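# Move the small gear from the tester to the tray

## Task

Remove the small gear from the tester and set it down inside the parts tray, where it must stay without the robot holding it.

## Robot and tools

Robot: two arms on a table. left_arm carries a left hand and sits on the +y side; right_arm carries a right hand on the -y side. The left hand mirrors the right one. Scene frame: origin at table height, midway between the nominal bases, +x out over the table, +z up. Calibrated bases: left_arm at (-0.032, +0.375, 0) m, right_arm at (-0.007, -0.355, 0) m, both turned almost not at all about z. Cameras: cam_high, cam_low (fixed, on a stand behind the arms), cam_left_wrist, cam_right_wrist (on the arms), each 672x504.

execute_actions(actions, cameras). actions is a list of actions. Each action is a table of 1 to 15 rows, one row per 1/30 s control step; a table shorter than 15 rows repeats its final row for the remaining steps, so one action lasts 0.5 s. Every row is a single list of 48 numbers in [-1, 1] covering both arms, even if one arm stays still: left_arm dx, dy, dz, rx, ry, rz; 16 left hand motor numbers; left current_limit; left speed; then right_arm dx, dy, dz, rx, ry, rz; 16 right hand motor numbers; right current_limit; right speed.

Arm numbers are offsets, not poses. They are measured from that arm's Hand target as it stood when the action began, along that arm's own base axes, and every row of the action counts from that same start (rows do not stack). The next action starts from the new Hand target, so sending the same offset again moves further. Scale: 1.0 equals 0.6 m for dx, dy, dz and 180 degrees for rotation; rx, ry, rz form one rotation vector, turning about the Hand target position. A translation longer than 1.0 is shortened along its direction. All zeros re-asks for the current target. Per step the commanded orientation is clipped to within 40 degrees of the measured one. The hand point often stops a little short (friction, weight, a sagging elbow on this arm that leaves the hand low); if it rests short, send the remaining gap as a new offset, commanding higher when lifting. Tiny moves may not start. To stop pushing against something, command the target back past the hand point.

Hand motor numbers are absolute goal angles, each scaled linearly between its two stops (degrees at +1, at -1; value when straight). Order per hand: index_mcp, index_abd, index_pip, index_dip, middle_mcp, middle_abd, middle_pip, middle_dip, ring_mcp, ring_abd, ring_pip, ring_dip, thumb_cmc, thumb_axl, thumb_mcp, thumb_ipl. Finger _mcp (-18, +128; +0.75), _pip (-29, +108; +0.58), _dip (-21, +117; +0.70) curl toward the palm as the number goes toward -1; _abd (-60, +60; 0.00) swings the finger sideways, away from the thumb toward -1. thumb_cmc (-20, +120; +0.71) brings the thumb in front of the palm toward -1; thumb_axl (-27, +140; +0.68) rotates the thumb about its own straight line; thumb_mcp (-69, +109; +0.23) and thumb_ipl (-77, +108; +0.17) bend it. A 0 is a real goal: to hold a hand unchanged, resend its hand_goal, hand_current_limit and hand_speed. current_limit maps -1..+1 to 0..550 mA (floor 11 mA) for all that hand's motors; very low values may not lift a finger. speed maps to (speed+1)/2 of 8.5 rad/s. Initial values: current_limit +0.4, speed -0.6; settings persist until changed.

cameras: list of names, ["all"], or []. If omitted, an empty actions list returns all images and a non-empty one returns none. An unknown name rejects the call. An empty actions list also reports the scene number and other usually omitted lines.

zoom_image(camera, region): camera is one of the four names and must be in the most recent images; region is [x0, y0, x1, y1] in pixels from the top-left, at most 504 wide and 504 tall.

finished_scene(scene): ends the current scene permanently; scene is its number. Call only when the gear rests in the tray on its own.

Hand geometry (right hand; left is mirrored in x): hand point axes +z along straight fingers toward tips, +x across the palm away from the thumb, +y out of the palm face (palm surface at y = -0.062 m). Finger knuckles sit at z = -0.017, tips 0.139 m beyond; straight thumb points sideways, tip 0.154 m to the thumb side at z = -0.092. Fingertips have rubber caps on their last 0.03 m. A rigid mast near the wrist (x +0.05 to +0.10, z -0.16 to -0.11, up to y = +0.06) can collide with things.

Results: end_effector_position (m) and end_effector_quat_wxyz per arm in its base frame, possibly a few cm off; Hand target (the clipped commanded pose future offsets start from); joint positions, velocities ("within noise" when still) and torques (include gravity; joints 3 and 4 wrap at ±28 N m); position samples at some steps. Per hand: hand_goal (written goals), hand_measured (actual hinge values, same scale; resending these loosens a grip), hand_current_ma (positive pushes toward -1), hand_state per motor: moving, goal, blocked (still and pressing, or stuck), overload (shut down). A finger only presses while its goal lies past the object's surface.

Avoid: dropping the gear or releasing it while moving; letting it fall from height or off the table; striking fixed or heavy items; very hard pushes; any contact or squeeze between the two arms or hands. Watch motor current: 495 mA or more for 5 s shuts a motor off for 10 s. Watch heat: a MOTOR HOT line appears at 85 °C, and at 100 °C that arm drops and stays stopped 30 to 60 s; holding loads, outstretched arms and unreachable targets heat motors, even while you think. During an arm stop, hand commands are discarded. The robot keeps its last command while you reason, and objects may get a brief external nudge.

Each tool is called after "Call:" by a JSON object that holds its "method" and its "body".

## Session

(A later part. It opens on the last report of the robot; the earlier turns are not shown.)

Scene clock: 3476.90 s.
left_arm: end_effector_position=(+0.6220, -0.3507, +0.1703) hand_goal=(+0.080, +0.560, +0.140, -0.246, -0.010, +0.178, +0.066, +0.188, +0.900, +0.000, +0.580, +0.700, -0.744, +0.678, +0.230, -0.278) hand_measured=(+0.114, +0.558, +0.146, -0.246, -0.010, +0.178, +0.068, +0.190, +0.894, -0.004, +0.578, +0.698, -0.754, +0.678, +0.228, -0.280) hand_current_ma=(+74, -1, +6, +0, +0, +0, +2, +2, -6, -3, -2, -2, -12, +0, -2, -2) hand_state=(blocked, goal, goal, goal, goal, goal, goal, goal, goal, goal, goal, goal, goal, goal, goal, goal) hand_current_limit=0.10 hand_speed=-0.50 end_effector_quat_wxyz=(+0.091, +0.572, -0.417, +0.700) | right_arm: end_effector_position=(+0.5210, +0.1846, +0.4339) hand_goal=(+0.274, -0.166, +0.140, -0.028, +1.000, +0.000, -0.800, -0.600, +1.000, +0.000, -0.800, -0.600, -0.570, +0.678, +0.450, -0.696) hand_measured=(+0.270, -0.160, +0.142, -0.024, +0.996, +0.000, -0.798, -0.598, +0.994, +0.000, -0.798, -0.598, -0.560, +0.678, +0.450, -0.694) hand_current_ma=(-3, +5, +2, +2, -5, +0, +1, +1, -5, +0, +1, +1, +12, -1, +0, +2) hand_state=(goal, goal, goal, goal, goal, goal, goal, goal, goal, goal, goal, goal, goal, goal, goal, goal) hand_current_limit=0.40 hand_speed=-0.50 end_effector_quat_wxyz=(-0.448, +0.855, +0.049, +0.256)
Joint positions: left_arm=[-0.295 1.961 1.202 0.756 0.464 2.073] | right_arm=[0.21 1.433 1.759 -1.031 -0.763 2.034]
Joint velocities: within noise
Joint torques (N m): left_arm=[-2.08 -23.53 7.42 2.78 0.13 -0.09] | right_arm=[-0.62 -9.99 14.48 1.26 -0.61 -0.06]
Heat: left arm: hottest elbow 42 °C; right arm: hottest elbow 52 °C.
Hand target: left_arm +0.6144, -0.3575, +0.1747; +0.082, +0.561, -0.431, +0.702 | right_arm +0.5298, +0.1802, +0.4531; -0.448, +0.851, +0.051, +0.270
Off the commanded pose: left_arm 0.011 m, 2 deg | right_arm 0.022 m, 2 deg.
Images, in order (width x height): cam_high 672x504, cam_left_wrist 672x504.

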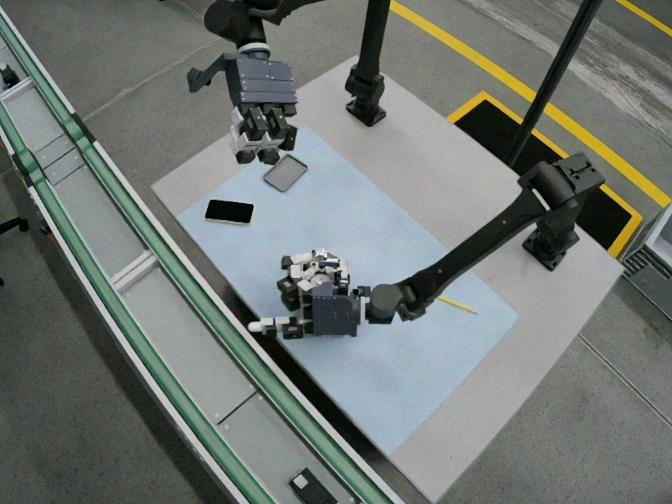

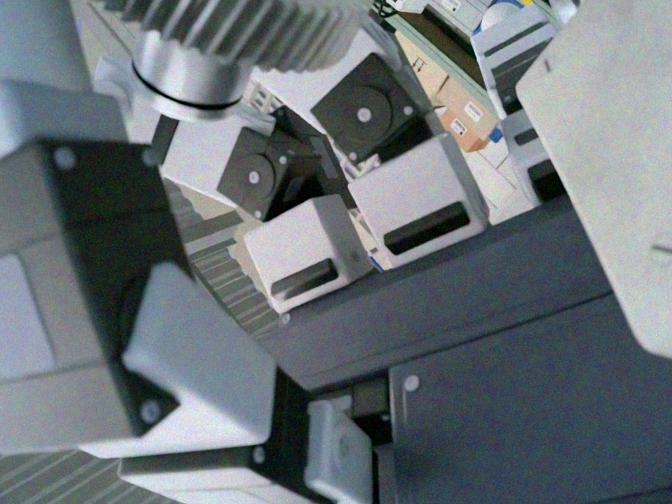

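Call:
{"method": "execute_actions", "body": {"actions": [[[0,0,0,0,0,0,0.6,0.56,0.139,-0.246,-0.01,0.177,0.066,0.188,0.9,0,0.58,0.7,-0.745,0.677,0.23,-0.278,0.3,-0.3,0,0,0,0,0,0,0.274,-0.167,0.139,-0.029,1,0,-0.8,-0.6,1,0,-0.8,-0.6,-0.571,0.677,0.449,-0.697,0.4,-0.5]]], "cameras": ["cam_high"]}}

Call:
{"method": "zoom_image", "body": {"camera": "cam_high", "region": [290, 235, 350, 280]}}

Scene clock: 3484.73 s.
left_arm: end_effector_position=(+0.6220, -0.3507, +0.1703) hand_goal=(+0.600, +0.560, +0.140, -0.246, -0.010, +0.178, +0.066, +0.188, +0.900, +0.000, +0.580, +0.700, -0.744, +0.678, +0.230, -0.278) hand_measured=(+0.590, +0.558, +0.142, -0.246, -0.010, +0.178, +0.068, +0.190, +0.894, -0.004, +0.578, +0.698, -0.754, +0.678, +0.228, -0.280) hand_current_ma=(-15, -1, +1, +0, +0, +0, +2, +2, -6, -3, -2, -2, -12, +0, -2, -2) hand_state=(goal, goal, goal, goal, goal, goal, goal, goal, goal, goal, goal, goal, goal, goal, goal, goal) hand_current_limit=0.30 hand_speed=-0.30 end_effector_quat_wxyz=(+0.091, +0.572, -0.417, +0.700) | right_arm: end_effector_position=(+0.5210, +0.1846, +0.4339) hand_goal=(+0.274, -0.166, +0.140, -0.028, +1.000, +0.000, -0.800, -0.600, +1.000, +0.000, -0.800, -0.600, -0.570, +0.678, +0.450, -0.696) hand_measured=(+0.270, -0.160, +0.142, -0.024, +0.996, +0.000, -0.798, -0.598, +0.994, +0.000, -0.798, -0.598, -0.560, +0.678, +0.450, -0.694) hand_current_ma=(-3, +5, +2, +2, -5, +0, +1, +1, -5, +0, +1, +1, +12, -1, +0, +2) hand_state=(goal, goal, goal, goal, goal, goal, goal, goal, goal, goal, goal, goal, goal, goal, goal, goal) hand_current_limit=0.40 hand_speed=-0.50 end_effector_quat_wxyz=(-0.448, +0.855, +0.049, +0.256)
Joint positions: left_arm=[-0.295 1.961 1.202 0.756 0.464 2.073] | right_arm=[0.21 1.433 1.759 -1.031 -0.763 2.034]
Joint torques (N m): left_arm=[-2.2 -23.53 7.39 2.84 0.12 -0.08] | right_arm=[-0.67 -9.99 14.54 1.26 -0.59 -0.08]
Heat: left arm: hottest elbow 42 °C; right arm: hottest elbow 52 °C.
Hand target: left_arm +0.6144, -0.3575, +0.1747; +0.082, +0.561, -0.431, +0.702 | right_arm +0.5298, +0.1802, +0.4531; -0.448, +0.851, +0.051, +0.270
Off the commanded pose: left_arm 0.011 m, 2 deg | right_arm 0.022 m, 2 deg.
joint sent to its limit (left arm) — joint 6 (wrist roll), upper limit. The joint targets still meet the commanded pose.
Step readings (end_effector_position of left_arm | right_arm):
0: (+0.6220, -0.3507, +0.1703) | (+0.5210, +0.1846, +0.4339)
1: (+0.6220, -0.3507, +0.1703) | (+0.5210, +0.1846, +0.4339)
2: (+0.6220, -0.3507, +0.1703) | (+0.5210, +0.1846, +0.4339)
4: (+0.6220, -0.3507, +0.1703) | (+0.5210, +0.1846, +0.4339)
8: (+0.6220, -0.3507, +0.1703) | (+0.5210, +0.1846, +0.4339)
15: (+0.6220, -0.3507, +0.1703) | (+0.5210, +0.1846, +0.4339)
Images, in order (width x height): cam_high 672x504.

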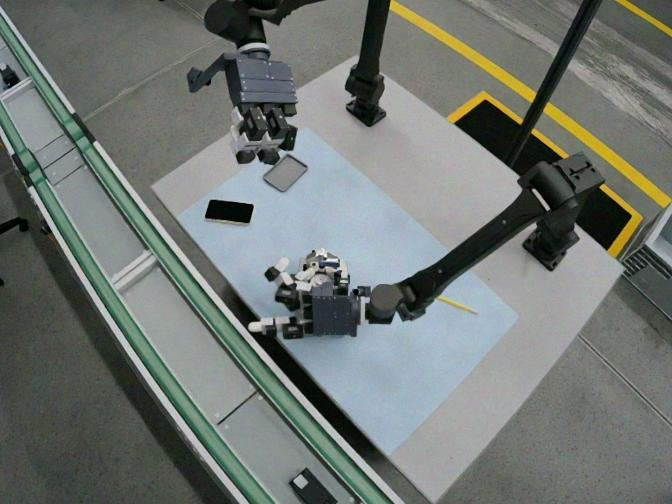

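Scaled by 8.400 from the camera's 672x504 image, which has a finer 960x720 frame.

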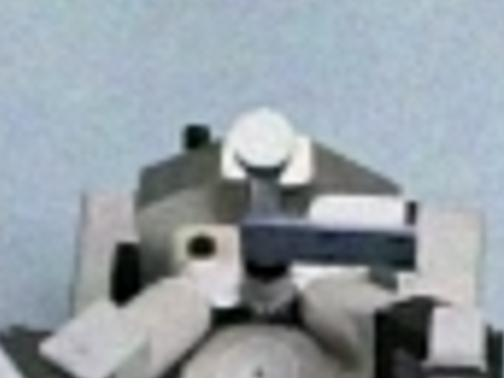

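Call:
{"method": "execute_actions", "body": {"actions": [[[0,0,0,0,0,0,0.16,0.667,0.139,-0.246,-0.01,0.177,0.066,0.188,0.9,0,0.58,0.7,-0.745,0.677,0.23,-0.278,0.2,-0.5,0,0,0,0,0,0,0.274,-0.167,0.139,-0.029,1,0,-0.8,-0.6,1,0,-0.8,-0.6,-0.571,0.677,0.449,-0.697,0.4,-0.5]],[[0,0,0,0,0,0,0.08,0.667,0.139,-0.246,-0.01,0.177,0.066,0.188,0.9,0,0.58,0.7,-0.745,0.677,0.23,-0.278,0.1,-0.5,0,0,0,0,0,0,0.274,-0.167,0.139,-0.029,1,0,-0.8,-0.6,1,0,-0.8,-0.6,-0.571,0.677,0.449,-0.697,0.4,-0.5]]], "cameras": ["cam_high"]}}

Call:
{"method": "zoom_image", "body": {"camera": "cam_high", "region": [290, 235, 350, 280]}}

Scene clock: 3508.87 s.
left_arm: end_effector_position=(+0.6220, -0.3507, +0.1703) hand_goal=(+0.080, +0.668, +0.140, -0.246, -0.010, +0.178, +0.066, +0.188, +0.900, +0.000, +0.580, +0.700, -0.744, +0.678, +0.230, -0.278) hand_measured=(+0.098, +0.658, +0.142, -0.246, -0.010, +0.178, +0.068, +0.190, +0.894, -0.004, +0.578, +0.698, -0.754, +0.678, +0.228, -0.280) hand_current_ma=(+30, -10, +2, +0, +0, +0, +2, +2, -6, -3, -2, -2, -12, +0, -2, -1) hand_state=(goal, goal, goal, goal, goal, goal, goal, goal, goal, goal, goal, goal, goal, goal, goal, goal) hand_current_limit=0.10 hand_speed=-0.50 end_effector_quat_wxyz=(+0.091, +0.572, -0.417, +0.700) | right_arm: end_effector_position=(+0.5210, +0.1846, +0.4339) hand_goal=(+0.274, -0.166, +0.140, -0.028, +1.000, +0.000, -0.800, -0.600, +1.000, +0.000, -0.800, -0.600, -0.570, +0.678, +0.450, -0.696) hand_measured=(+0.270, -0.160, +0.142, -0.024, +0.996, +0.000, -0.798, -0.598, +0.994, +0.000, -0.798, -0.598, -0.560, +0.678, +0.450, -0.694) hand_current_ma=(-3, +5, +2, +2, -5, +0, +1, +1, -5, +0, +1, +1, +12, -1, +0, +2) hand_state=(goal, goal, goal, goal, goal, goal, goal, goal, goal, goal, goal, goal, goal, goal, goal, goal) hand_current_limit=0.40 hand_speed=-0.50 end_effector_quat_wxyz=(-0.448, +0.855, +0.049, +0.256)
Joint positions: left_arm=[-0.295 1.961 1.202 0.756 0.464 2.073] | right_arm=[0.21 1.433 1.759 -1.031 -0.763 2.034]
Joint torques (N m): left_arm=[-2.14 -23.12 7.36 2.82 0.14 -0.1] | right_arm=[-0.5 -10.17 14.45 1.26 -0.59 -0.06]
Heat: left arm: hottest elbow 41 °C; right arm: hottest elbow 53 °C.
Hand target: left_arm +0.6144, -0.3575, +0.1747; +0.082, +0.560, -0.431, +0.702 | right_arm +0.5298, +0.1802, +0.4531; -0.448, +0.851, +0.051, +0.270
Off the commanded pose: left_arm 0.011 m, 2 deg | right_arm 0.022 m, 2 deg.
joint sent to its limit (left arm) — joint 6 (wrist roll), upper limit. The joint targets still meet the commanded pose.
Step readings (end_effector_position of left_arm | right_arm):
0: (+0.6220, -0.3507, +0.1703) | (+0.5210, +0.1846, +0.4339)
1: (+0.6220, -0.3507, +0.1703) | (+0.5210, +0.1846, +0.4339)
2: (+0.6220, -0.3507, +0.1703) | (+0.5210, +0.1846, +0.4339)
4: (+0.6220, -0.3507, +0.1703) | (+0.5210, +0.1846, +0.4339)
8: (+0.6220, -0.3507, +0.1703) | (+0.5210, +0.1846, +0.4339)
15: (+0.6220, -0.3507, +0.1703) | (+0.5210, +0.1846, +0.4339)
16: (+0.6220, -0.3507, +0.1703) | (+0.5210, +0.1846, +0.4339)
17: (+0.6220, -0.3507, +0.1703) | (+0.5210, +0.1846, +0.4339)
19: (+0.6220, -0.3507, +0.1703) | (+0.5210, +0.1846, +0.4339)
23: (+0.6220, -0.3507, +0.1703) | (+0.5210, +0.1846, +0.4339)
30: (+0.6220, -0.3507, +0.1703) | (+0.5210, +0.1846, +0.4339)
Images, in order (width x height): cam_high 672x504.

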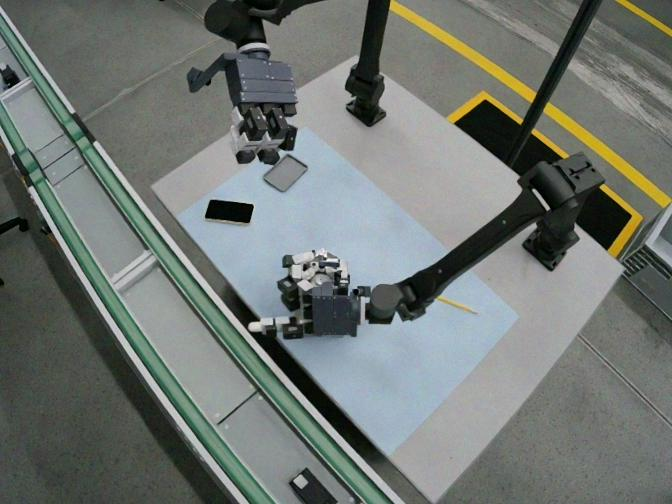

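Scaled by 8.400 from the camera's 672x504 image, which has a finer 960x720 frame.

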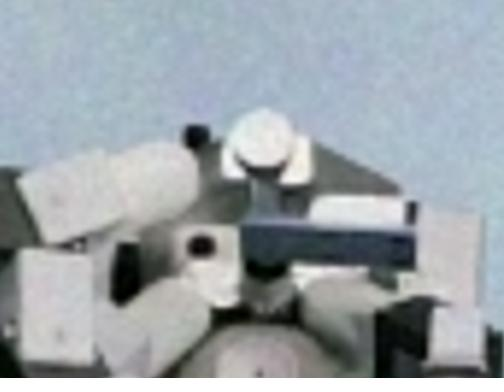

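Call:
{"method": "execute_actions", "body": {"actions": [[[0,0,0,0,0,0,0.03,0.667,0.139,-0.246,-0.01,0.177,0.066,0.188,0.9,0,0.58,0.7,-0.745,0.677,0.23,-0.278,0.1,-0.5,0,0,0,0,0,0,0.274,-0.167,0.139,-0.029,1,0,-0.8,-0.6,1,0,-0.8,-0.6,-0.571,0.677,0.449,-0.697,0.4,-0.5]]], "cameras": ["cam_high"]}}

Call:
{"method": "zoom_image", "body": {"camera": "cam_high", "region": [290, 235, 350, 280]}}

Scene clock: 3511.93 s.
left_arm: end_effector_position=(+0.6224, -0.3505, +0.1703) hand_goal=(+0.030, +0.668, +0.140, -0.246, -0.010, +0.178, +0.066, +0.188, +0.900, +0.000, +0.580, +0.700, -0.744, +0.678, +0.230, -0.278) hand_measured=(+0.084, +0.658, +0.150, -0.244, -0.010, +0.178, +0.068, +0.190, +0.894, -0.004, +0.578, +0.698, -0.754, +0.678, +0.228, -0.280) hand_current_ma=(+146, -10, +13, +1, +0, +0, +2, +2, -6, -3, -2, -2, -12, +0, -1, -1) hand_state=(blocked, goal, goal, goal, goal, goal, goal, goal, goal, goal, goal, goal, goal, goal, goal, goal) hand_current_limit=0.10 hand_speed=-0.50 end_effector_quat_wxyz=(+0.090, +0.573, -0.416, +0.700) | right_arm: end_effector_position=(+0.5210, +0.1846, +0.4339) hand_goal=(+0.274, -0.166, +0.140, -0.028, +1.000, +0.000, -0.800, -0.600, +1.000, +0.000, -0.800, -0.600, -0.570, +0.678, +0.450, -0.696) hand_measured=(+0.270, -0.160, +0.142, -0.024, +0.996, +0.000, -0.798, -0.598, +0.994, +0.000, -0.798, -0.598, -0.560, +0.678, +0.450, -0.694) hand_current_ma=(-3, +5, +2, +2, -5, +0, +1, +1, -5, +0, +1, +1, +12, -1, +0, +2) hand_state=(goal, goal, goal, goal, goal, goal, goal, goal, goal, goal, goal, goal, goal, goal, goal, goal) hand_current_limit=0.40 hand_speed=-0.50 end_effector_quat_wxyz=(-0.448, +0.855, +0.049, +0.256)
Joint positions: left_arm=[-0.295 1.961 1.202 0.756 0.461 2.073] | right_arm=[0.21 1.433 1.759 -1.031 -0.763 2.034]
Joint torques (N m): left_arm=[-2.37 -23.65 7.35 2.84 0.21 -0.11] | right_arm=[-0.62 -10.05 14.52 1.29 -0.58 -0.08]
Heat: left arm: hottest elbow 41 °C; right arm: hottest elbow 53 °C.
Hand target: left_arm +0.6144, -0.3575, +0.1747; +0.082, +0.561, -0.431, +0.702 | right_arm +0.5298, +0.1802, +0.4531; -0.448, +0.851, +0.051, +0.270
Off the commanded pose: left_arm 0.012 m, 2 deg | right_arm 0.022 m, 2 deg.
joint sent to its limit (left arm) — joint 6 (wrist roll), upper limit. The joint targets still meet the commanded pose.
Step readings (end_effector_position of left_arm | right_arm):
0: (+0.6220, -0.3507, +0.1703) | (+0.5210, +0.1846, +0.4339)
1: (+0.6221, -0.3506, +0.1703) | (+0.5210, +0.1846, +0.4339)
2: (+0.6223, -0.3506, +0.1703) | (+0.5210, +0.1846, +0.4339)
4: (+0.6224, -0.3505, +0.1703) | (+0.5210, +0.1846, +0.4339)
8: (+0.6224, -0.3505, +0.1703) | (+0.5210, +0.1846, +0.4339)
15: (+0.6224, -0.3505, +0.1703) | (+0.5210, +0.1846, +0.4339)
Images, in order (width x height): cam_high 672x504.

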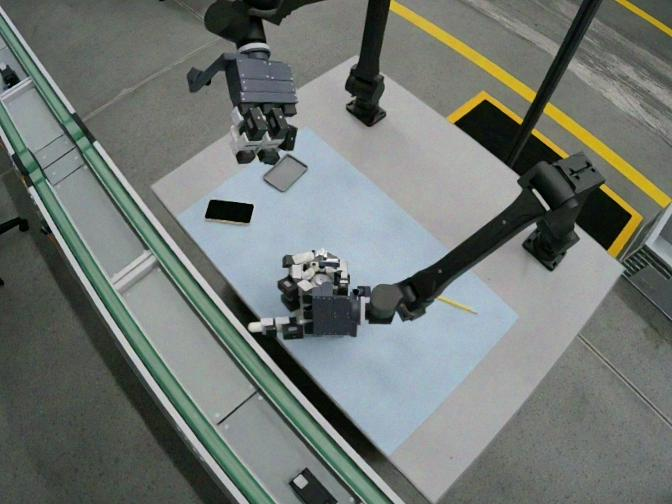

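Scaled by 8.400 from the camera's 672x504 image, which has a finer 960x720 frame.

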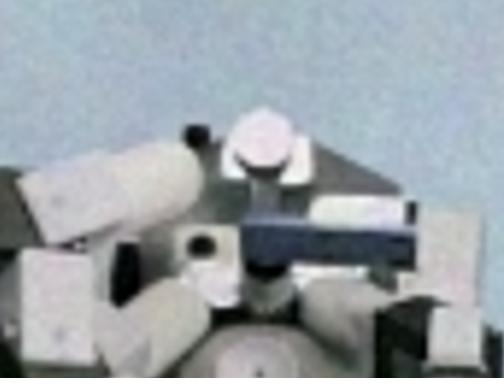

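Call:
{"method": "execute_actions", "body": {"actions": [[[0,0,0,0,0,0,0.6,0.3,0.139,-0.246,0.2,0.177,0.066,0.188,0.9,0,0.58,0.7,-0.745,0.677,0.5,-0.278,0.3,-0.3,0,0,0,0,0,0,0.274,-0.167,0.139,-0.029,1,0,-0.8,-0.6,1,0,-0.8,-0.6,-0.571,0.677,0.449,-0.697,0.4,-0.5]],[[0.06,0.062,0,0,0,0,0.6,0.3,0.139,-0.246,0.2,0.177,0.066,0.188,0.9,0,0.58,0.7,-0.745,0.677,0.5,-0.278,0.3,-0.3,0,0,0,0,0,0,0.274,-0.167,0.139,-0.029,1,0,-0.8,-0.6,1,0,-0.8,-0.6,-0.571,0.677,0.449,-0.697,0.4,-0.5]]], "cameras": ["all"]}}

Call:
{"method": "zoom_image", "body": {"camera": "cam_high", "region": [290, 235, 350, 280]}}

Call:
{"method": "zoom_image", "body": {"camera": "cam_low", "region": [80, 190, 240, 310]}}

Scene clock: 3552.13 s.
left_arm: end_effector_position=(+0.6319, -0.3191, +0.1645) hand_goal=(+0.600, +0.300, +0.140, -0.246, +0.200, +0.178, +0.066, +0.188, +0.900, +0.000, +0.580, +0.700, -0.744, +0.678, +0.500, -0.278) hand_measured=(+0.590, +0.300, +0.142, -0.244, +0.194, +0.178, +0.068, +0.190, +0.894, -0.004, +0.578, +0.698, -0.762, +0.676, +0.496, -0.280) hand_current_ma=(-14, +0, +1, +1, -8, +0, +1, +2, -6, -3, -2, -2, -29, -1, -5, -2) hand_state=(goal, goal, goal, goal, goal, goal, goal, goal, goal, goal, goal, goal, goal, goal, goal, goal) hand_current_limit=0.30 hand_speed=-0.30 end_effector_quat_wxyz=(+0.096, +0.573, -0.422, +0.695) | right_arm: end_effector_position=(+0.5210, +0.1846, +0.4339) hand_goal=(+0.274, -0.166, +0.140, -0.028, +1.000, +0.000, -0.800, -0.600, +1.000, +0.000, -0.800, -0.600, -0.570, +0.678, +0.450, -0.696) hand_measured=(+0.270, -0.160, +0.142, -0.024, +0.996, +0.000, -0.798, -0.598, +0.994, +0.000, -0.798, -0.598, -0.560, +0.678, +0.450, -0.694) hand_current_ma=(-3, +5, +2, +2, -5, +0, +1, +1, -5, +0, +1, +1, +12, -1, +0, +2) hand_state=(goal, goal, goal, goal, goal, goal, goal, goal, goal, goal, goal, goal, goal, goal, goal, goal) hand_current_limit=0.40 hand_speed=-0.50 end_effector_quat_wxyz=(-0.448, +0.855, +0.049, +0.256)
Joint positions: left_arm=[-0.236 1.974 1.213 0.744 0.536 2.077] | right_arm=[0.21 1.433 1.759 -1.031 -0.763 2.034]
Joint torques (N m): left_arm=[-0.85 -20.6 12.59 1.89 0.29 -0.1] | right_arm=[-0.44 -9.93 14.49 1.33 -0.58 -0.08]
Heat: left arm: hottest elbow 41 °C; right arm: hottest elbow 53 °C.
Hand target: left_arm +0.6505, -0.3202, +0.1747; +0.082, +0.561, -0.431, +0.702 | right_arm +0.5298, +0.1802, +0.4531; -0.448, +0.851, +0.051, +0.270
Off the commanded pose: left_arm 0.021 m, 3 deg | right_arm 0.022 m, 2 deg.
joint sent to its limit (left arm) — joint 6 (wrist roll), upper limit. The joint targets still meet the commanded pose.
Step readings (end_effector_position of left_arm | right_arm):
0: (+0.6224, -0.3505, +0.1703) | (+0.5210, +0.1846, +0.4339)
1: (+0.6224, -0.3505, +0.1703) | (+0.5210, +0.1846, +0.4339)
2: (+0.6226, -0.3505, +0.1703) | (+0.5210, +0.1846, +0.4339)
4: (+0.6231, -0.3503, +0.1703) | (+0.5210, +0.1846, +0.4339)
8: (+0.6237, -0.3500, +0.1703) | (+0.5210, +0.1846, +0.4339)
15: (+0.6239, -0.3500, +0.1705) | (+0.5210, +0.1846, +0.4339)
16: (+0.6239, -0.3498, +0.1705) | (+0.5210, +0.1846, +0.4339)
17: (+0.6229, -0.3492, +0.1704) | (+0.5210, +0.1846, +0.4339)
19: (+0.6205, -0.3446, +0.1702) | (+0.5210, +0.1846, +0.4339)
23: (+0.6223, -0.3323, +0.1679) | (+0.5210, +0.1846, +0.4339)
30: (+0.6315, -0.3189, +0.1641) | (+0.5210, +0.1846, +0.4339)

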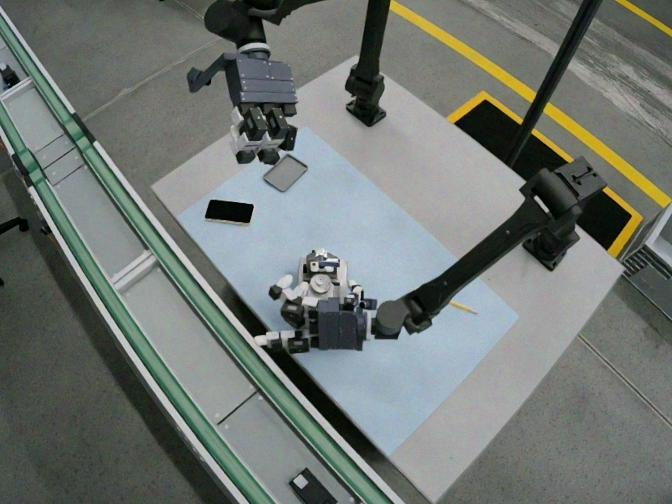

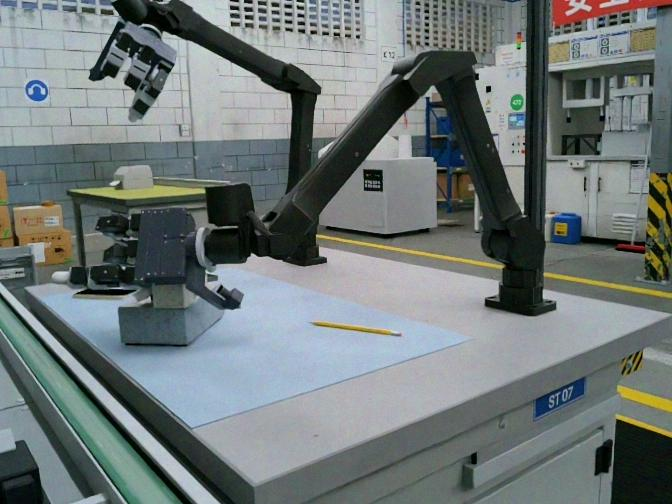

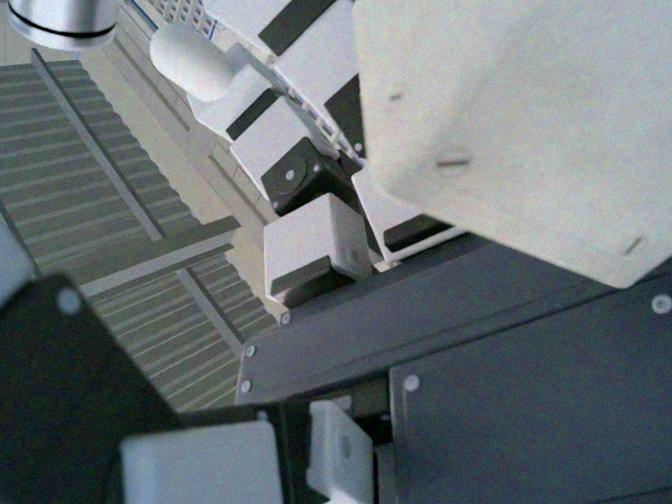

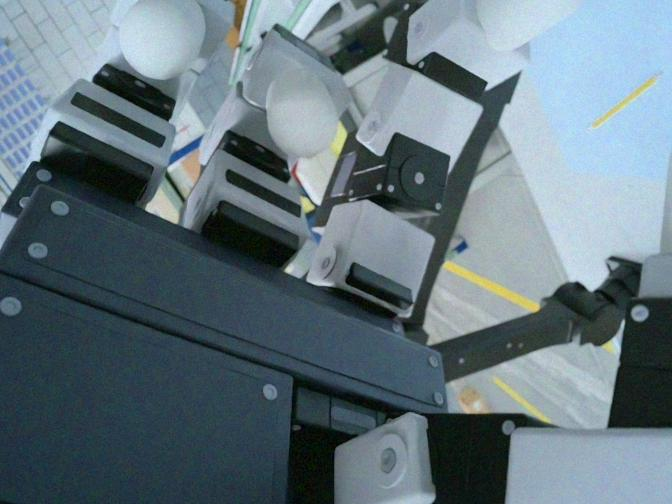

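Scaled by 8.400 from the camera's 672x504 image, which has a finer 960x720 frame.

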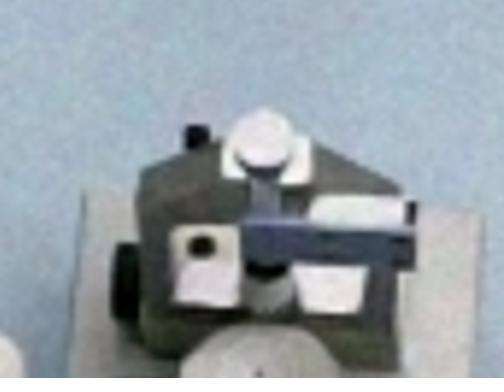

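Scaled by 3.150 from the camera's 672x504 image, which has a finer 960x720 frame.

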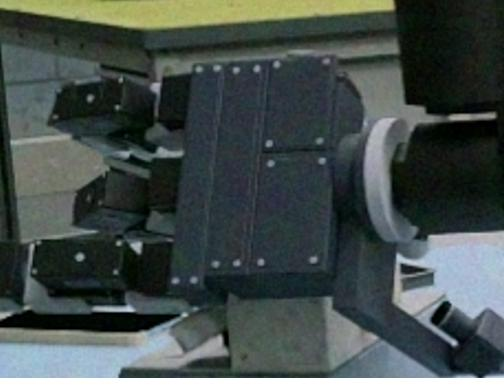

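Call:
{"method": "execute_actions", "body": {"actions": [[[0,0,0.11,0,0,0,0.6,0.3,0.139,-0.246,0.4,0.177,0.066,0.188,0.9,0,0.58,0.7,-0.745,0.677,0.5,-0.278,0.3,-0.3,0,0,0,0,0,0,0.274,-0.167,0.139,-0.029,1,0,-0.8,-0.6,1,0,-0.8,-0.6,-0.571,0.677,0.449,-0.697,0.4,-0.5]],[[-0.144,0.139,0,0,0,0,0.6,0.3,0.139,-0.246,0.6,0.177,0.066,0.188,0.9,0,0.58,0.7,-0.745,0.677,0.5,-0.278,0.3,-0.3,0,0,0,0,0,0,0.274,-0.167,0.139,-0.029,1,0,-0.8,-0.6,1,0,-0.8,-0.6,-0.571,0.677,0.449,-0.697,0.4,-0.5]]], "cameras": ["all"]}}

Scene clock: 3575.87 s.
left_arm: end_effector_position=(+0.5673, -0.2390, +0.2356) hand_goal=(+0.600, +0.300, +0.140, -0.246, +0.600, +0.178, +0.066, +0.188, +0.900, +0.000, +0.580, +0.700, -0.744, +0.678, +0.500, -0.278) hand_measured=(+0.594, +0.298, +0.140, -0.244, +0.592, +0.176, +0.068, +0.190, +0.896, -0.004, +0.578, +0.698, -0.760, +0.676, +0.498, -0.280) hand_current_ma=(-7, -1, +1, +1, -12, -1, +1, +2, -5, -3, -2, -2, -27, -1, -3, -1) hand_state=(goal, goal, goal, goal, goal, goal, goal, goal, goal, goal, goal, goal, goal, goal, goal, goal) hand_current_limit=0.30 hand_speed=-0.30 end_effector_quat_wxyz=(+0.094, +0.569, -0.421, +0.700) | right_arm: end_effector_position=(+0.5210, +0.1846, +0.4339) hand_goal=(+0.274, -0.166, +0.140, -0.028, +1.000, +0.000, -0.800, -0.600, +1.000, +0.000, -0.800, -0.600, -0.570, +0.678, +0.450, -0.696) hand_measured=(+0.270, -0.160, +0.142, -0.024, +0.996, +0.000, -0.798, -0.598, +0.994, +0.000, -0.798, -0.598, -0.560, +0.678, +0.450, -0.694) hand_current_ma=(-3, +5, +2, +2, -5, +0, +1, +1, -5, +0, +1, +1, +12, -1, +0, +2) hand_state=(goal, goal, goal, goal, goal, goal, goal, goal, goal, goal, goal, goal, goal, goal, goal, goal) hand_current_limit=0.40 hand_speed=-0.50 end_effector_quat_wxyz=(-0.448, +0.855, +0.049, +0.256)
Joint positions: left_arm=[-0.112 1.691 1.01 0.677 0.659 2.077] | right_arm=[0.21 1.433 1.759 -1.031 -0.763 2.034]
Joint torques (N m): left_arm=[-0.91 -18.78 7.92 2.8 0.28 -0.1] | right_arm=[-0.62 -10.17 14.52 1.31 -0.6 -0.08]
Heat: left arm: hottest elbow 45 °C; right arm: hottest elbow 53 °C.
Hand target: left_arm +0.5640, -0.2368, +0.2406; +0.082, +0.561, -0.431, +0.702 | right_arm +0.5298, +0.1802, +0.4531; -0.448, +0.851, +0.051, +0.270
Off the commanded pose: left_arm 0.006 m, 2 deg | right_arm 0.022 m, 2 deg.
joint sent to its limit (left arm) — joint 6 (wrist roll), upper limit. The joint targets still meet the commanded pose.
Step readings (end_effector_position of left_arm | right_arm):
0: (+0.6320, -0.3192, +0.1647) | (+0.5210, +0.1846, +0.4339)
1: (+0.6320, -0.3192, +0.1645) | (+0.5210, +0.1846, +0.4339)
2: (+0.6323, -0.3193, +0.1634) | (+0.5210, +0.1846, +0.4339)
4: (+0.6322, -0.3193, +0.1616) | (+0.5210, +0.1846, +0.4339)
8: (+0.6303, -0.3188, +0.1728) | (+0.5210, +0.1846, +0.4339)
15: (+0.6341, -0.3197, +0.2107) | (+0.5210, +0.1846, +0.4339)
16: (+0.6338, -0.3197, +0.2130) | (+0.5210, +0.1846, +0.4339)
17: (+0.6308, -0.3178, +0.2146) | (+0.5210, +0.1846, +0.4339)
19: (+0.6124, -0.3104, +0.2153) | (+0.5210, +0.1846, +0.4339)
23: (+0.5781, -0.2772, +0.2177) | (+0.5210, +0.1846, +0.4339)
30: (+0.5714, -0.2393, +0.2378) | (+0.5210, +0.1846, +0.4339)

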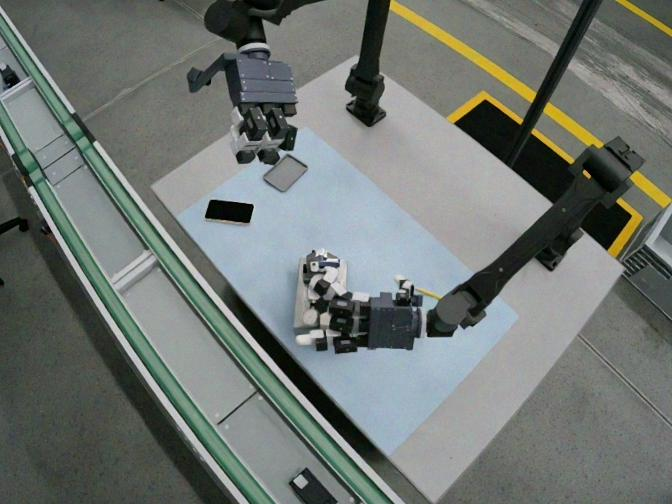

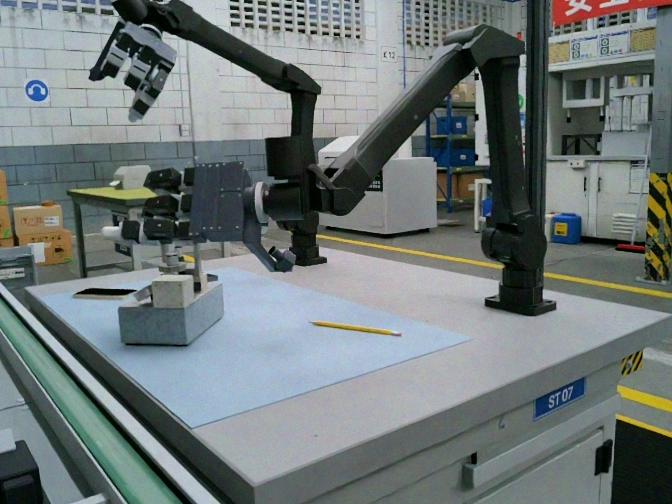

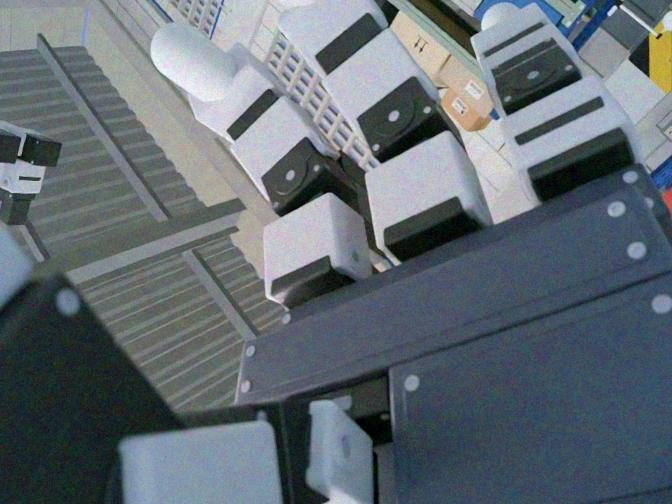

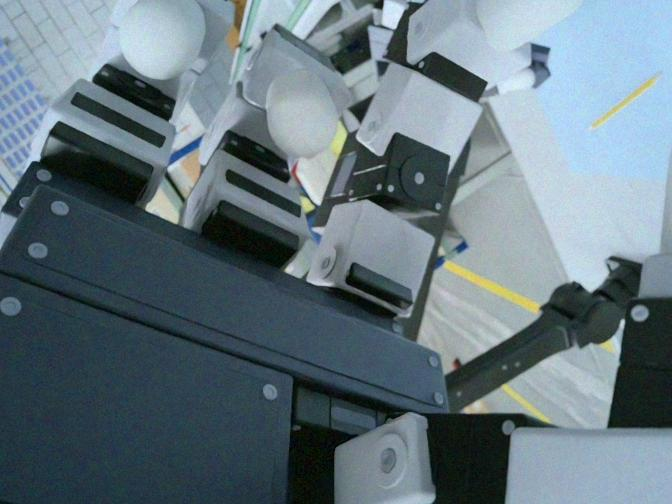

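Call:
{"method": "zoom_image", "body": {"camera": "cam_low", "region": [130, 230, 230, 305]}}

Call:
{"method": "zoom_image", "body": {"camera": "cam_high", "region": [290, 235, 350, 280]}}

Scaled by 5.040 from the camera's 672x504 image, which has a finer 960x720 frame.

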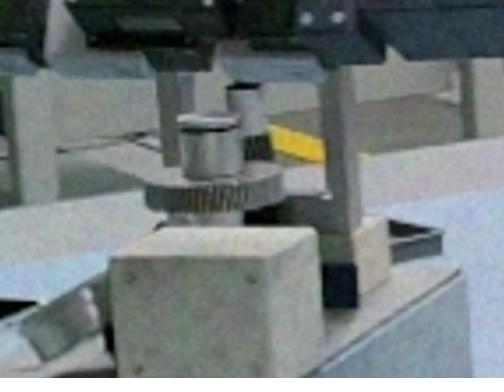

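Scaled by 8.400 from the camera's 672x504 image, which has a finer 960x720 frame.

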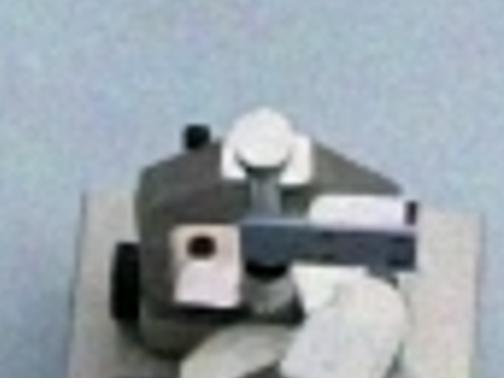

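Call:
{"method": "execute_actions", "body": {"actions": [[[0,0,0.16,0,0,0,0.6,0.3,0.139,-0.246,0.6,0.177,0.066,0.188,0.9,0,0.58,0.7,-0.745,0.677,0.5,-0.278,0.3,-0.3,0,0,0,0,0,0,0.274,-0.167,0.139,-0.029,1,0,-0.8,-0.6,1,0,-0.8,-0.6,-0.571,0.677,0.449,-0.697,0.4,-0.5]]], "cameras": ["cam_low","cam_high"]}}

Call:
{"method": "zoom_image", "body": {"camera": "cam_low", "region": [140, 220, 220, 280]}}

Call:
{"method": "zoom_image", "body": {"camera": "cam_low", "region": [110, 210, 240, 350]}}

Call:
{"method": "zoom_image", "body": {"camera": "cam_high", "region": [285, 235, 365, 335]}}

Scene clock: 3584.33 s.
left_arm: end_effector_position=(+0.5504, -0.2371, +0.3209) hand_goal=(+0.600, +0.300, +0.140, -0.246, +0.600, +0.178, +0.066, +0.188, +0.900, +0.000, +0.580, +0.700, -0.744, +0.678, +0.500, -0.278) hand_measured=(+0.594, +0.298, +0.140, -0.244, +0.592, +0.176, +0.068, +0.190, +0.896, -0.004, +0.578, +0.698, -0.760, +0.676, +0.498, -0.280) hand_current_ma=(-7, -1, +1, +1, -11, -1, +1, +2, -5, -3, -2, -2, -24, -1, -3, -1) hand_state=(goal, goal, goal, goal, goal, goal, goal, goal, goal, goal, goal, goal, goal, goal, goal, goal) hand_current_limit=0.30 hand_speed=-0.30 end_effector_quat_wxyz=(+0.096, +0.572, -0.421, +0.697) | right_arm: end_effector_position=(+0.5210, +0.1846, +0.4339) hand_goal=(+0.274, -0.166, +0.140, -0.028, +1.000, +0.000, -0.800, -0.600, +1.000, +0.000, -0.800, -0.600, -0.570, +0.678, +0.450, -0.696) hand_measured=(+0.270, -0.160, +0.142, -0.024, +0.996, +0.000, -0.798, -0.598, +0.994, +0.000, -0.798, -0.598, -0.560, +0.678, +0.450, -0.694) hand_current_ma=(-3, +5, +2, +2, -5, +0, +1, +1, -5, +0, +1, +1, +12, -1, +0, +2) hand_state=(goal, goal, goal, goal, goal, goal, goal, goal, goal, goal, goal, goal, goal, goal, goal, goal) hand_current_limit=0.40 hand_speed=-0.50 end_effector_quat_wxyz=(-0.448, +0.855, +0.049, +0.256)
Joint positions: left_arm=[-0.112 1.522 1.068 0.441 0.659 2.077] | right_arm=[0.21 1.433 1.759 -1.031 -0.763 2.034]
Joint torques (N m): left_arm=[-1.2 -14.74 13.71 1.89 0.28 -0.08] | right_arm=[-0.5 -10.05 14.49 1.28 -0.58 -0.07]
Heat: left arm: hottest elbow 44 °C; right arm: hottest elbow 53 °C.
Hand target: left_arm +0.5641, -0.2369, +0.3365; +0.082, +0.561, -0.431, +0.702 | right_arm +0.5298, +0.1802, +0.4531; -0.448, +0.851, +0.051, +0.270
Off the commanded pose: left_arm 0.021 m, 2 deg | right_arm 0.022 m, 2 deg.
joint sent to its limit (left arm) — joint 6 (wrist roll), upper limit. The joint targets still meet the commanded pose.
Step readings (end_effector_position of left_arm | right_arm):
0: (+0.5673, -0.2390, +0.2356) | (+0.5210, +0.1846, +0.4339)
1: (+0.5673, -0.2390, +0.2354) | (+0.5210, +0.1846, +0.4339)
2: (+0.5663, -0.2389, +0.2356) | (+0.5210, +0.1846, +0.4339)
4: (+0.5621, -0.2384, +0.2389) | (+0.5210, +0.1846, +0.4339)
8: (+0.5501, -0.2371, +0.2702) | (+0.5210, +0.1846, +0.4339)
15: (+0.5499, -0.2371, +0.3219) | (+0.5210, +0.1846, +0.4339)
Images, in order (width x height): cam_high 672x504, cam_low 672x504.

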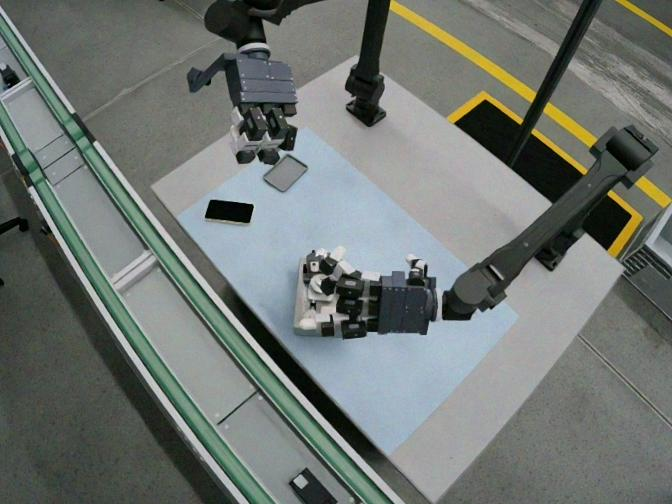

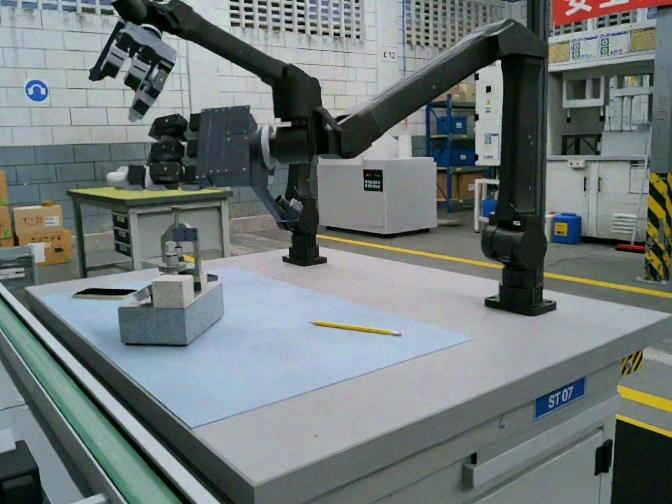

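Scaled by 6.300 from the camera's 672x504 image, which has a finer 960x720 frame.

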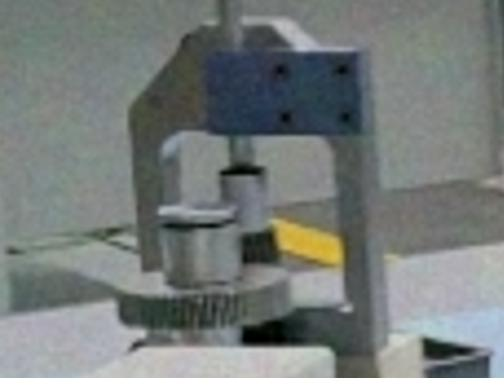

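Scaled by 3.600 from the camera's 672x504 image, which has a finer 960x720 frame.

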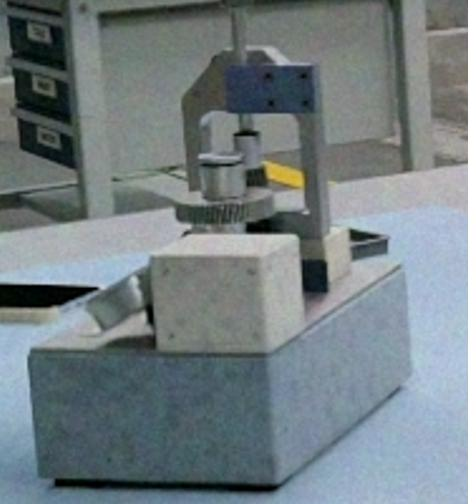

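Scaled by 5.040 from the camera's 672x504 image, which has a finer 960x720 frame.

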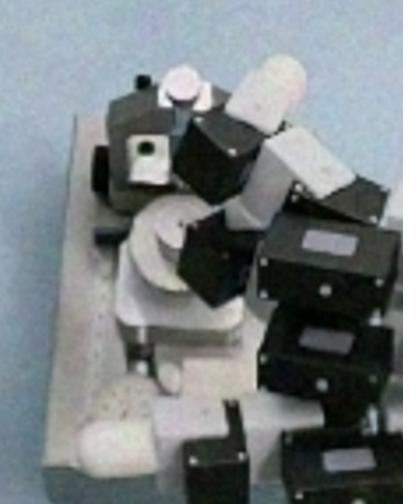

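Call:
{"method": "execute_actions", "body": {"actions": [[[0.1217,-0.1675,-0.055,0,0,0,0.6,0.375,0.679,-0.928,0.2,0.177,0.066,0.188,0.9,0,0.58,0.7,-0.745,0.677,0.5,-0.278,0.3,-0.3,0,0,0,0,0,0,0.274,-0.167,0.139,-0.029,1,0,-0.8,-0.6,1,0,-0.8,-0.6,-0.571,0.677,0.449,-0.697,0.4,-0.5]],[[0,0,-0.105,0,0,0,0.6,0.375,0.679,-0.928,0.2,0.177,0.066,0.188,0.9,0,0.58,0.7,-0.745,0.677,0.5,-0.278,0.3,-0.3,0,0,0,0,0,0,0.274,-0.167,0.139,-0.029,1,0,-0.8,-0.6,1,0,-0.8,-0.6,-0.571,0.677,0.449,-0.697,0.4,-0.5]]], "cameras": ["cam_low","cam_high","cam_left_wrist"]}}

Scene clock: 3655.60 s.
left_arm: end_effector_position=(+0.6230, -0.3406, +0.2258) hand_goal=(+0.600, +0.376, +0.680, -0.928, +0.200, +0.178, +0.066, +0.188, +0.900, +0.000, +0.580, +0.700, -0.744, +0.678, +0.500, -0.278) hand_measured=(+0.594, +0.366, +0.676, -0.926, +0.200, +0.176, +0.066, +0.190, +0.896, -0.004, +0.578, +0.698, -0.760, +0.676, +0.498, -0.280) hand_current_ma=(-7, -10, -3, +2, +0, -1, +1, +2, -4, -3, -2, -2, -24, -1, -1, -1) hand_state=(goal, goal, goal, goal, goal, goal, goal, goal, goal, goal, goal, goal, goal, goal, goal, goal) hand_current_limit=0.30 hand_speed=-0.30 end_effector_quat_wxyz=(+0.102, +0.577, -0.426, +0.689) | right_arm: end_effector_position=(+0.5210, +0.1846, +0.4339) hand_goal=(+0.274, -0.166, +0.140, -0.028, +1.000, +0.000, -0.800, -0.600, +1.000, +0.000, -0.800, -0.600, -0.570, +0.678, +0.450, -0.696) hand_measured=(+0.270, -0.160, +0.142, -0.024, +0.996, +0.000, -0.798, -0.598, +0.994, +0.000, -0.798, -0.598, -0.560, +0.678, +0.450, -0.694) hand_current_ma=(-3, +5, +2, +2, -5, +0, +1, +1, -5, +0, +1, +1, +12, -1, +0, +2) hand_state=(goal, goal, goal, goal, goal, goal, goal, goal, goal, goal, goal, goal, goal, goal, goal, goal) hand_current_limit=0.40 hand_speed=-0.50 end_effector_quat_wxyz=(-0.448, +0.855, +0.049, +0.256)
Joint positions: left_arm=[-0.274 1.864 1.251 0.58 0.51 2.077] | right_arm=[0.21 1.433 1.759 -1.031 -0.763 2.034]
Joint torques (N m): left_arm=[-0.21 -21.19 11.79 3 0.03 -0.09] | right_arm=[-0.67 -9.93 14.49 1.31 -0.6 -0.08]
Heat: left arm: hottest elbow 52 °C; right arm: hottest elbow 53 °C.
Hand target: left_arm +0.6372, -0.3372, +0.2404; +0.082, +0.561, -0.431, +0.702 | right_arm +0.5298, +0.1802, +0.4531; -0.448, +0.851, +0.051, +0.270
Off the commanded pose: left_arm 0.021 m, 3 deg | right_arm 0.022 m, 2 deg.
joint sent to its limit (left arm) — joint 6 (wrist roll), upper limit. The joint targets still meet the commanded pose.
Step readings (end_effector_position of left_arm | right_arm):
0: (+0.5504, -0.2371, +0.3209) | (+0.5210, +0.1846, +0.4339)
1: (+0.5514, -0.2368, +0.3205) | (+0.5210, +0.1846, +0.4339)
2: (+0.5555, -0.2379, +0.3200) | (+0.5210, +0.1846, +0.4339)
4: (+0.5739, -0.2475, +0.3177) | (+0.5210, +0.1846, +0.4339)
8: (+0.6001, -0.2928, +0.2982) | (+0.5210, +0.1846, +0.4339)
15: (+0.6092, -0.3373, +0.2573) | (+0.5210, +0.1846, +0.4339)
16: (+0.6102, -0.3374, +0.2566) | (+0.5210, +0.1846, +0.4339)
17: (+0.6113, -0.3374, +0.2567) | (+0.5210, +0.1846, +0.4339)
19: (+0.6136, -0.3379, +0.2580) | (+0.5210, +0.1846, +0.4339)
23: (+0.6183, -0.3393, +0.2493) | (+0.5210, +0.1846, +0.4339)
30: (+0.6228, -0.3405, +0.2256) | (+0.5210, +0.1846, +0.4339)
Images, in order (width x height): cam_high 672x504, cam_low 672x504, cam_left_wrist 672x504.

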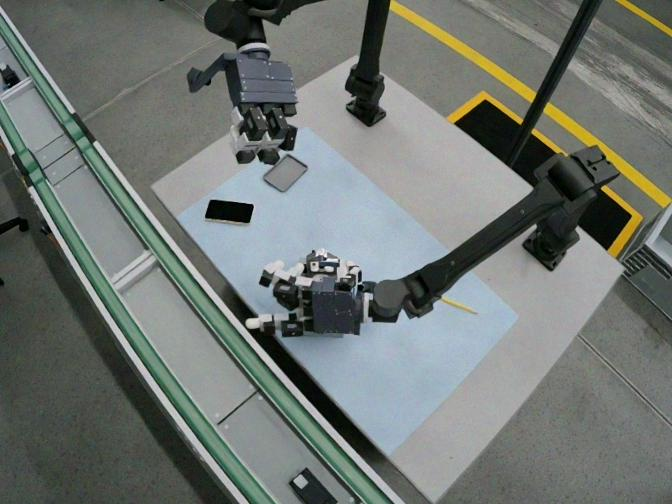

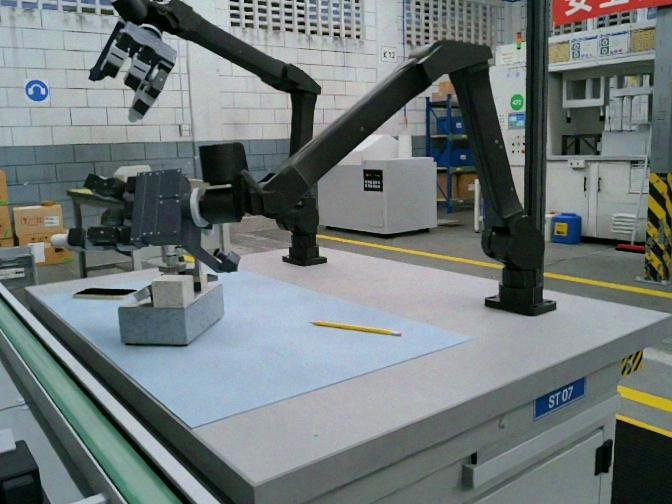

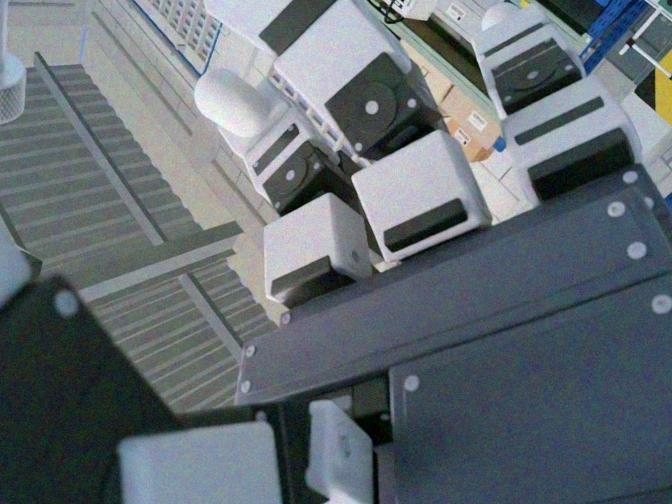

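Call:
{"method": "execute_actions", "body": {"actions": [[[0.01,0,0.1,0,0,0,0.6,0.375,0.679,-0.928,0.2,0.177,0.066,0.188,0.9,0,0.58,0.7,-0.745,0.677,0.5,-0.278,0.3,-0.3,0,0,0,0,0,0,0.274,-0.167,0.139,-0.029,1,0,-0.8,-0.6,1,0,-0.8,-0.6,-0.571,0.677,0.449,-0.697,0.4,-0.5]],[[0,0,-0.095,0,0,0,0.6,0.375,0.679,-0.928,0.2,0.177,0.066,0.188,0.9,0,0.58,0.7,-0.745,0.677,0.5,-0.278,0.3,-0.3,0,0,0,0,0,0,0.274,-0.167,0.139,-0.029,1,0,-0.8,-0.6,1,0,-0.8,-0.6,-0.571,0.677,0.449,-0.697,0.4,-0.5]]]}}

Scene clock: 3660.97 s.
left_arm: end_effector_position=(+0.6347, -0.3439, +0.2449) hand_goal=(+0.600, +0.376, +0.680, -0.928, +0.200, +0.178, +0.066, +0.188, +0.900, +0.000, +0.580, +0.700, -0.744, +0.678, +0.500, -0.278) hand_measured=(+0.594, +0.366, +0.676, -0.926, +0.200, +0.176, +0.066, +0.190, +0.896, -0.004, +0.578, +0.698, -0.760, +0.676, +0.498, -0.280) hand_current_ma=(-7, -10, -3, +2, -1, -1, +1, +2, -4, -3, -2, -2, -24, -1, -1, -1) hand_state=(goal, goal, goal, goal, goal, goal, goal, goal, goal, goal, goal, goal, goal, goal, goal, goal) hand_current_limit=0.30 hand_speed=-0.30 end_effector_quat_wxyz=(+0.098, +0.566, -0.425, +0.699) | right_arm: end_effector_position=(+0.5210, +0.1846, +0.4339) hand_goal=(+0.274, -0.166, +0.140, -0.028, +1.000, +0.000, -0.800, -0.600, +1.000, +0.000, -0.800, -0.600, -0.570, +0.678, +0.450, -0.696) hand_measured=(+0.270, -0.160, +0.142, -0.024, +0.996, +0.000, -0.798, -0.598, +0.994, +0.000, -0.798, -0.598, -0.560, +0.678, +0.450, -0.694) hand_current_ma=(-3, +5, +2, +2, -5, +0, +1, +1, -5, +0, +1, +1, +12, -1, +0, +2) hand_state=(goal, goal, goal, goal, goal, goal, goal, goal, goal, goal, goal, goal, goal, goal, goal, goal) hand_current_limit=0.40 hand_speed=-0.50 end_effector_quat_wxyz=(-0.448, +0.855, +0.049, +0.256)
Joint positions: left_arm=[-0.274 1.869 1.301 0.565 0.51 2.077] | right_arm=[0.21 1.433 1.759 -1.031 -0.763 2.034]
Joint torques (N m): left_arm=[-0.5 -21.19 10.07 3.03 0.12 -0.09] | right_arm=[-0.62 -10.23 14.46 1.25 -0.59 -0.07]
Heat: left arm: hottest elbow 50 °C; right arm: hottest elbow 53 °C.
Hand target: left_arm +0.6432, -0.3372, +0.2436; +0.082, +0.561, -0.431, +0.702 | right_arm +0.5298, +0.1802, +0.4531; -0.448, +0.851, +0.051, +0.270
Off the commanded pose: left_arm 0.011 m, 2 deg | right_arm 0.022 m, 2 deg.
joint sent to its limit (left arm) — joint 6 (wrist roll), upper limit. The joint targets still meet the commanded pose.
Step readings (end_effector_position of left_arm | right_arm):
0: (+0.6230, -0.3406, +0.2258) | (+0.5210, +0.1846, +0.4339)
1: (+0.6230, -0.3406, +0.2258) | (+0.5210, +0.1846, +0.4339)
2: (+0.6230, -0.3406, +0.2252) | (+0.5210, +0.1846, +0.4339)
4: (+0.6226, -0.3405, +0.2238) | (+0.5210, +0.1846, +0.4339)
8: (+0.6225, -0.3405, +0.2324) | (+0.5210, +0.1846, +0.4339)
15: (+0.6250, -0.3412, +0.2625) | (+0.5210, +0.1846, +0.4339)
16: (+0.6253, -0.3413, +0.2644) | (+0.5210, +0.1846, +0.4339)
17: (+0.6257, -0.3414, +0.2661) | (+0.5210, +0.1846, +0.4339)
19: (+0.6270, -0.3417, +0.2675) | (+0.5210, +0.1846, +0.4339)
23: (+0.6306, -0.3427, +0.2629) | (+0.5210, +0.1846, +0.4339)
30: (+0.6344, -0.3438, +0.2453) | (+0.5210, +0.1846, +0.4339)


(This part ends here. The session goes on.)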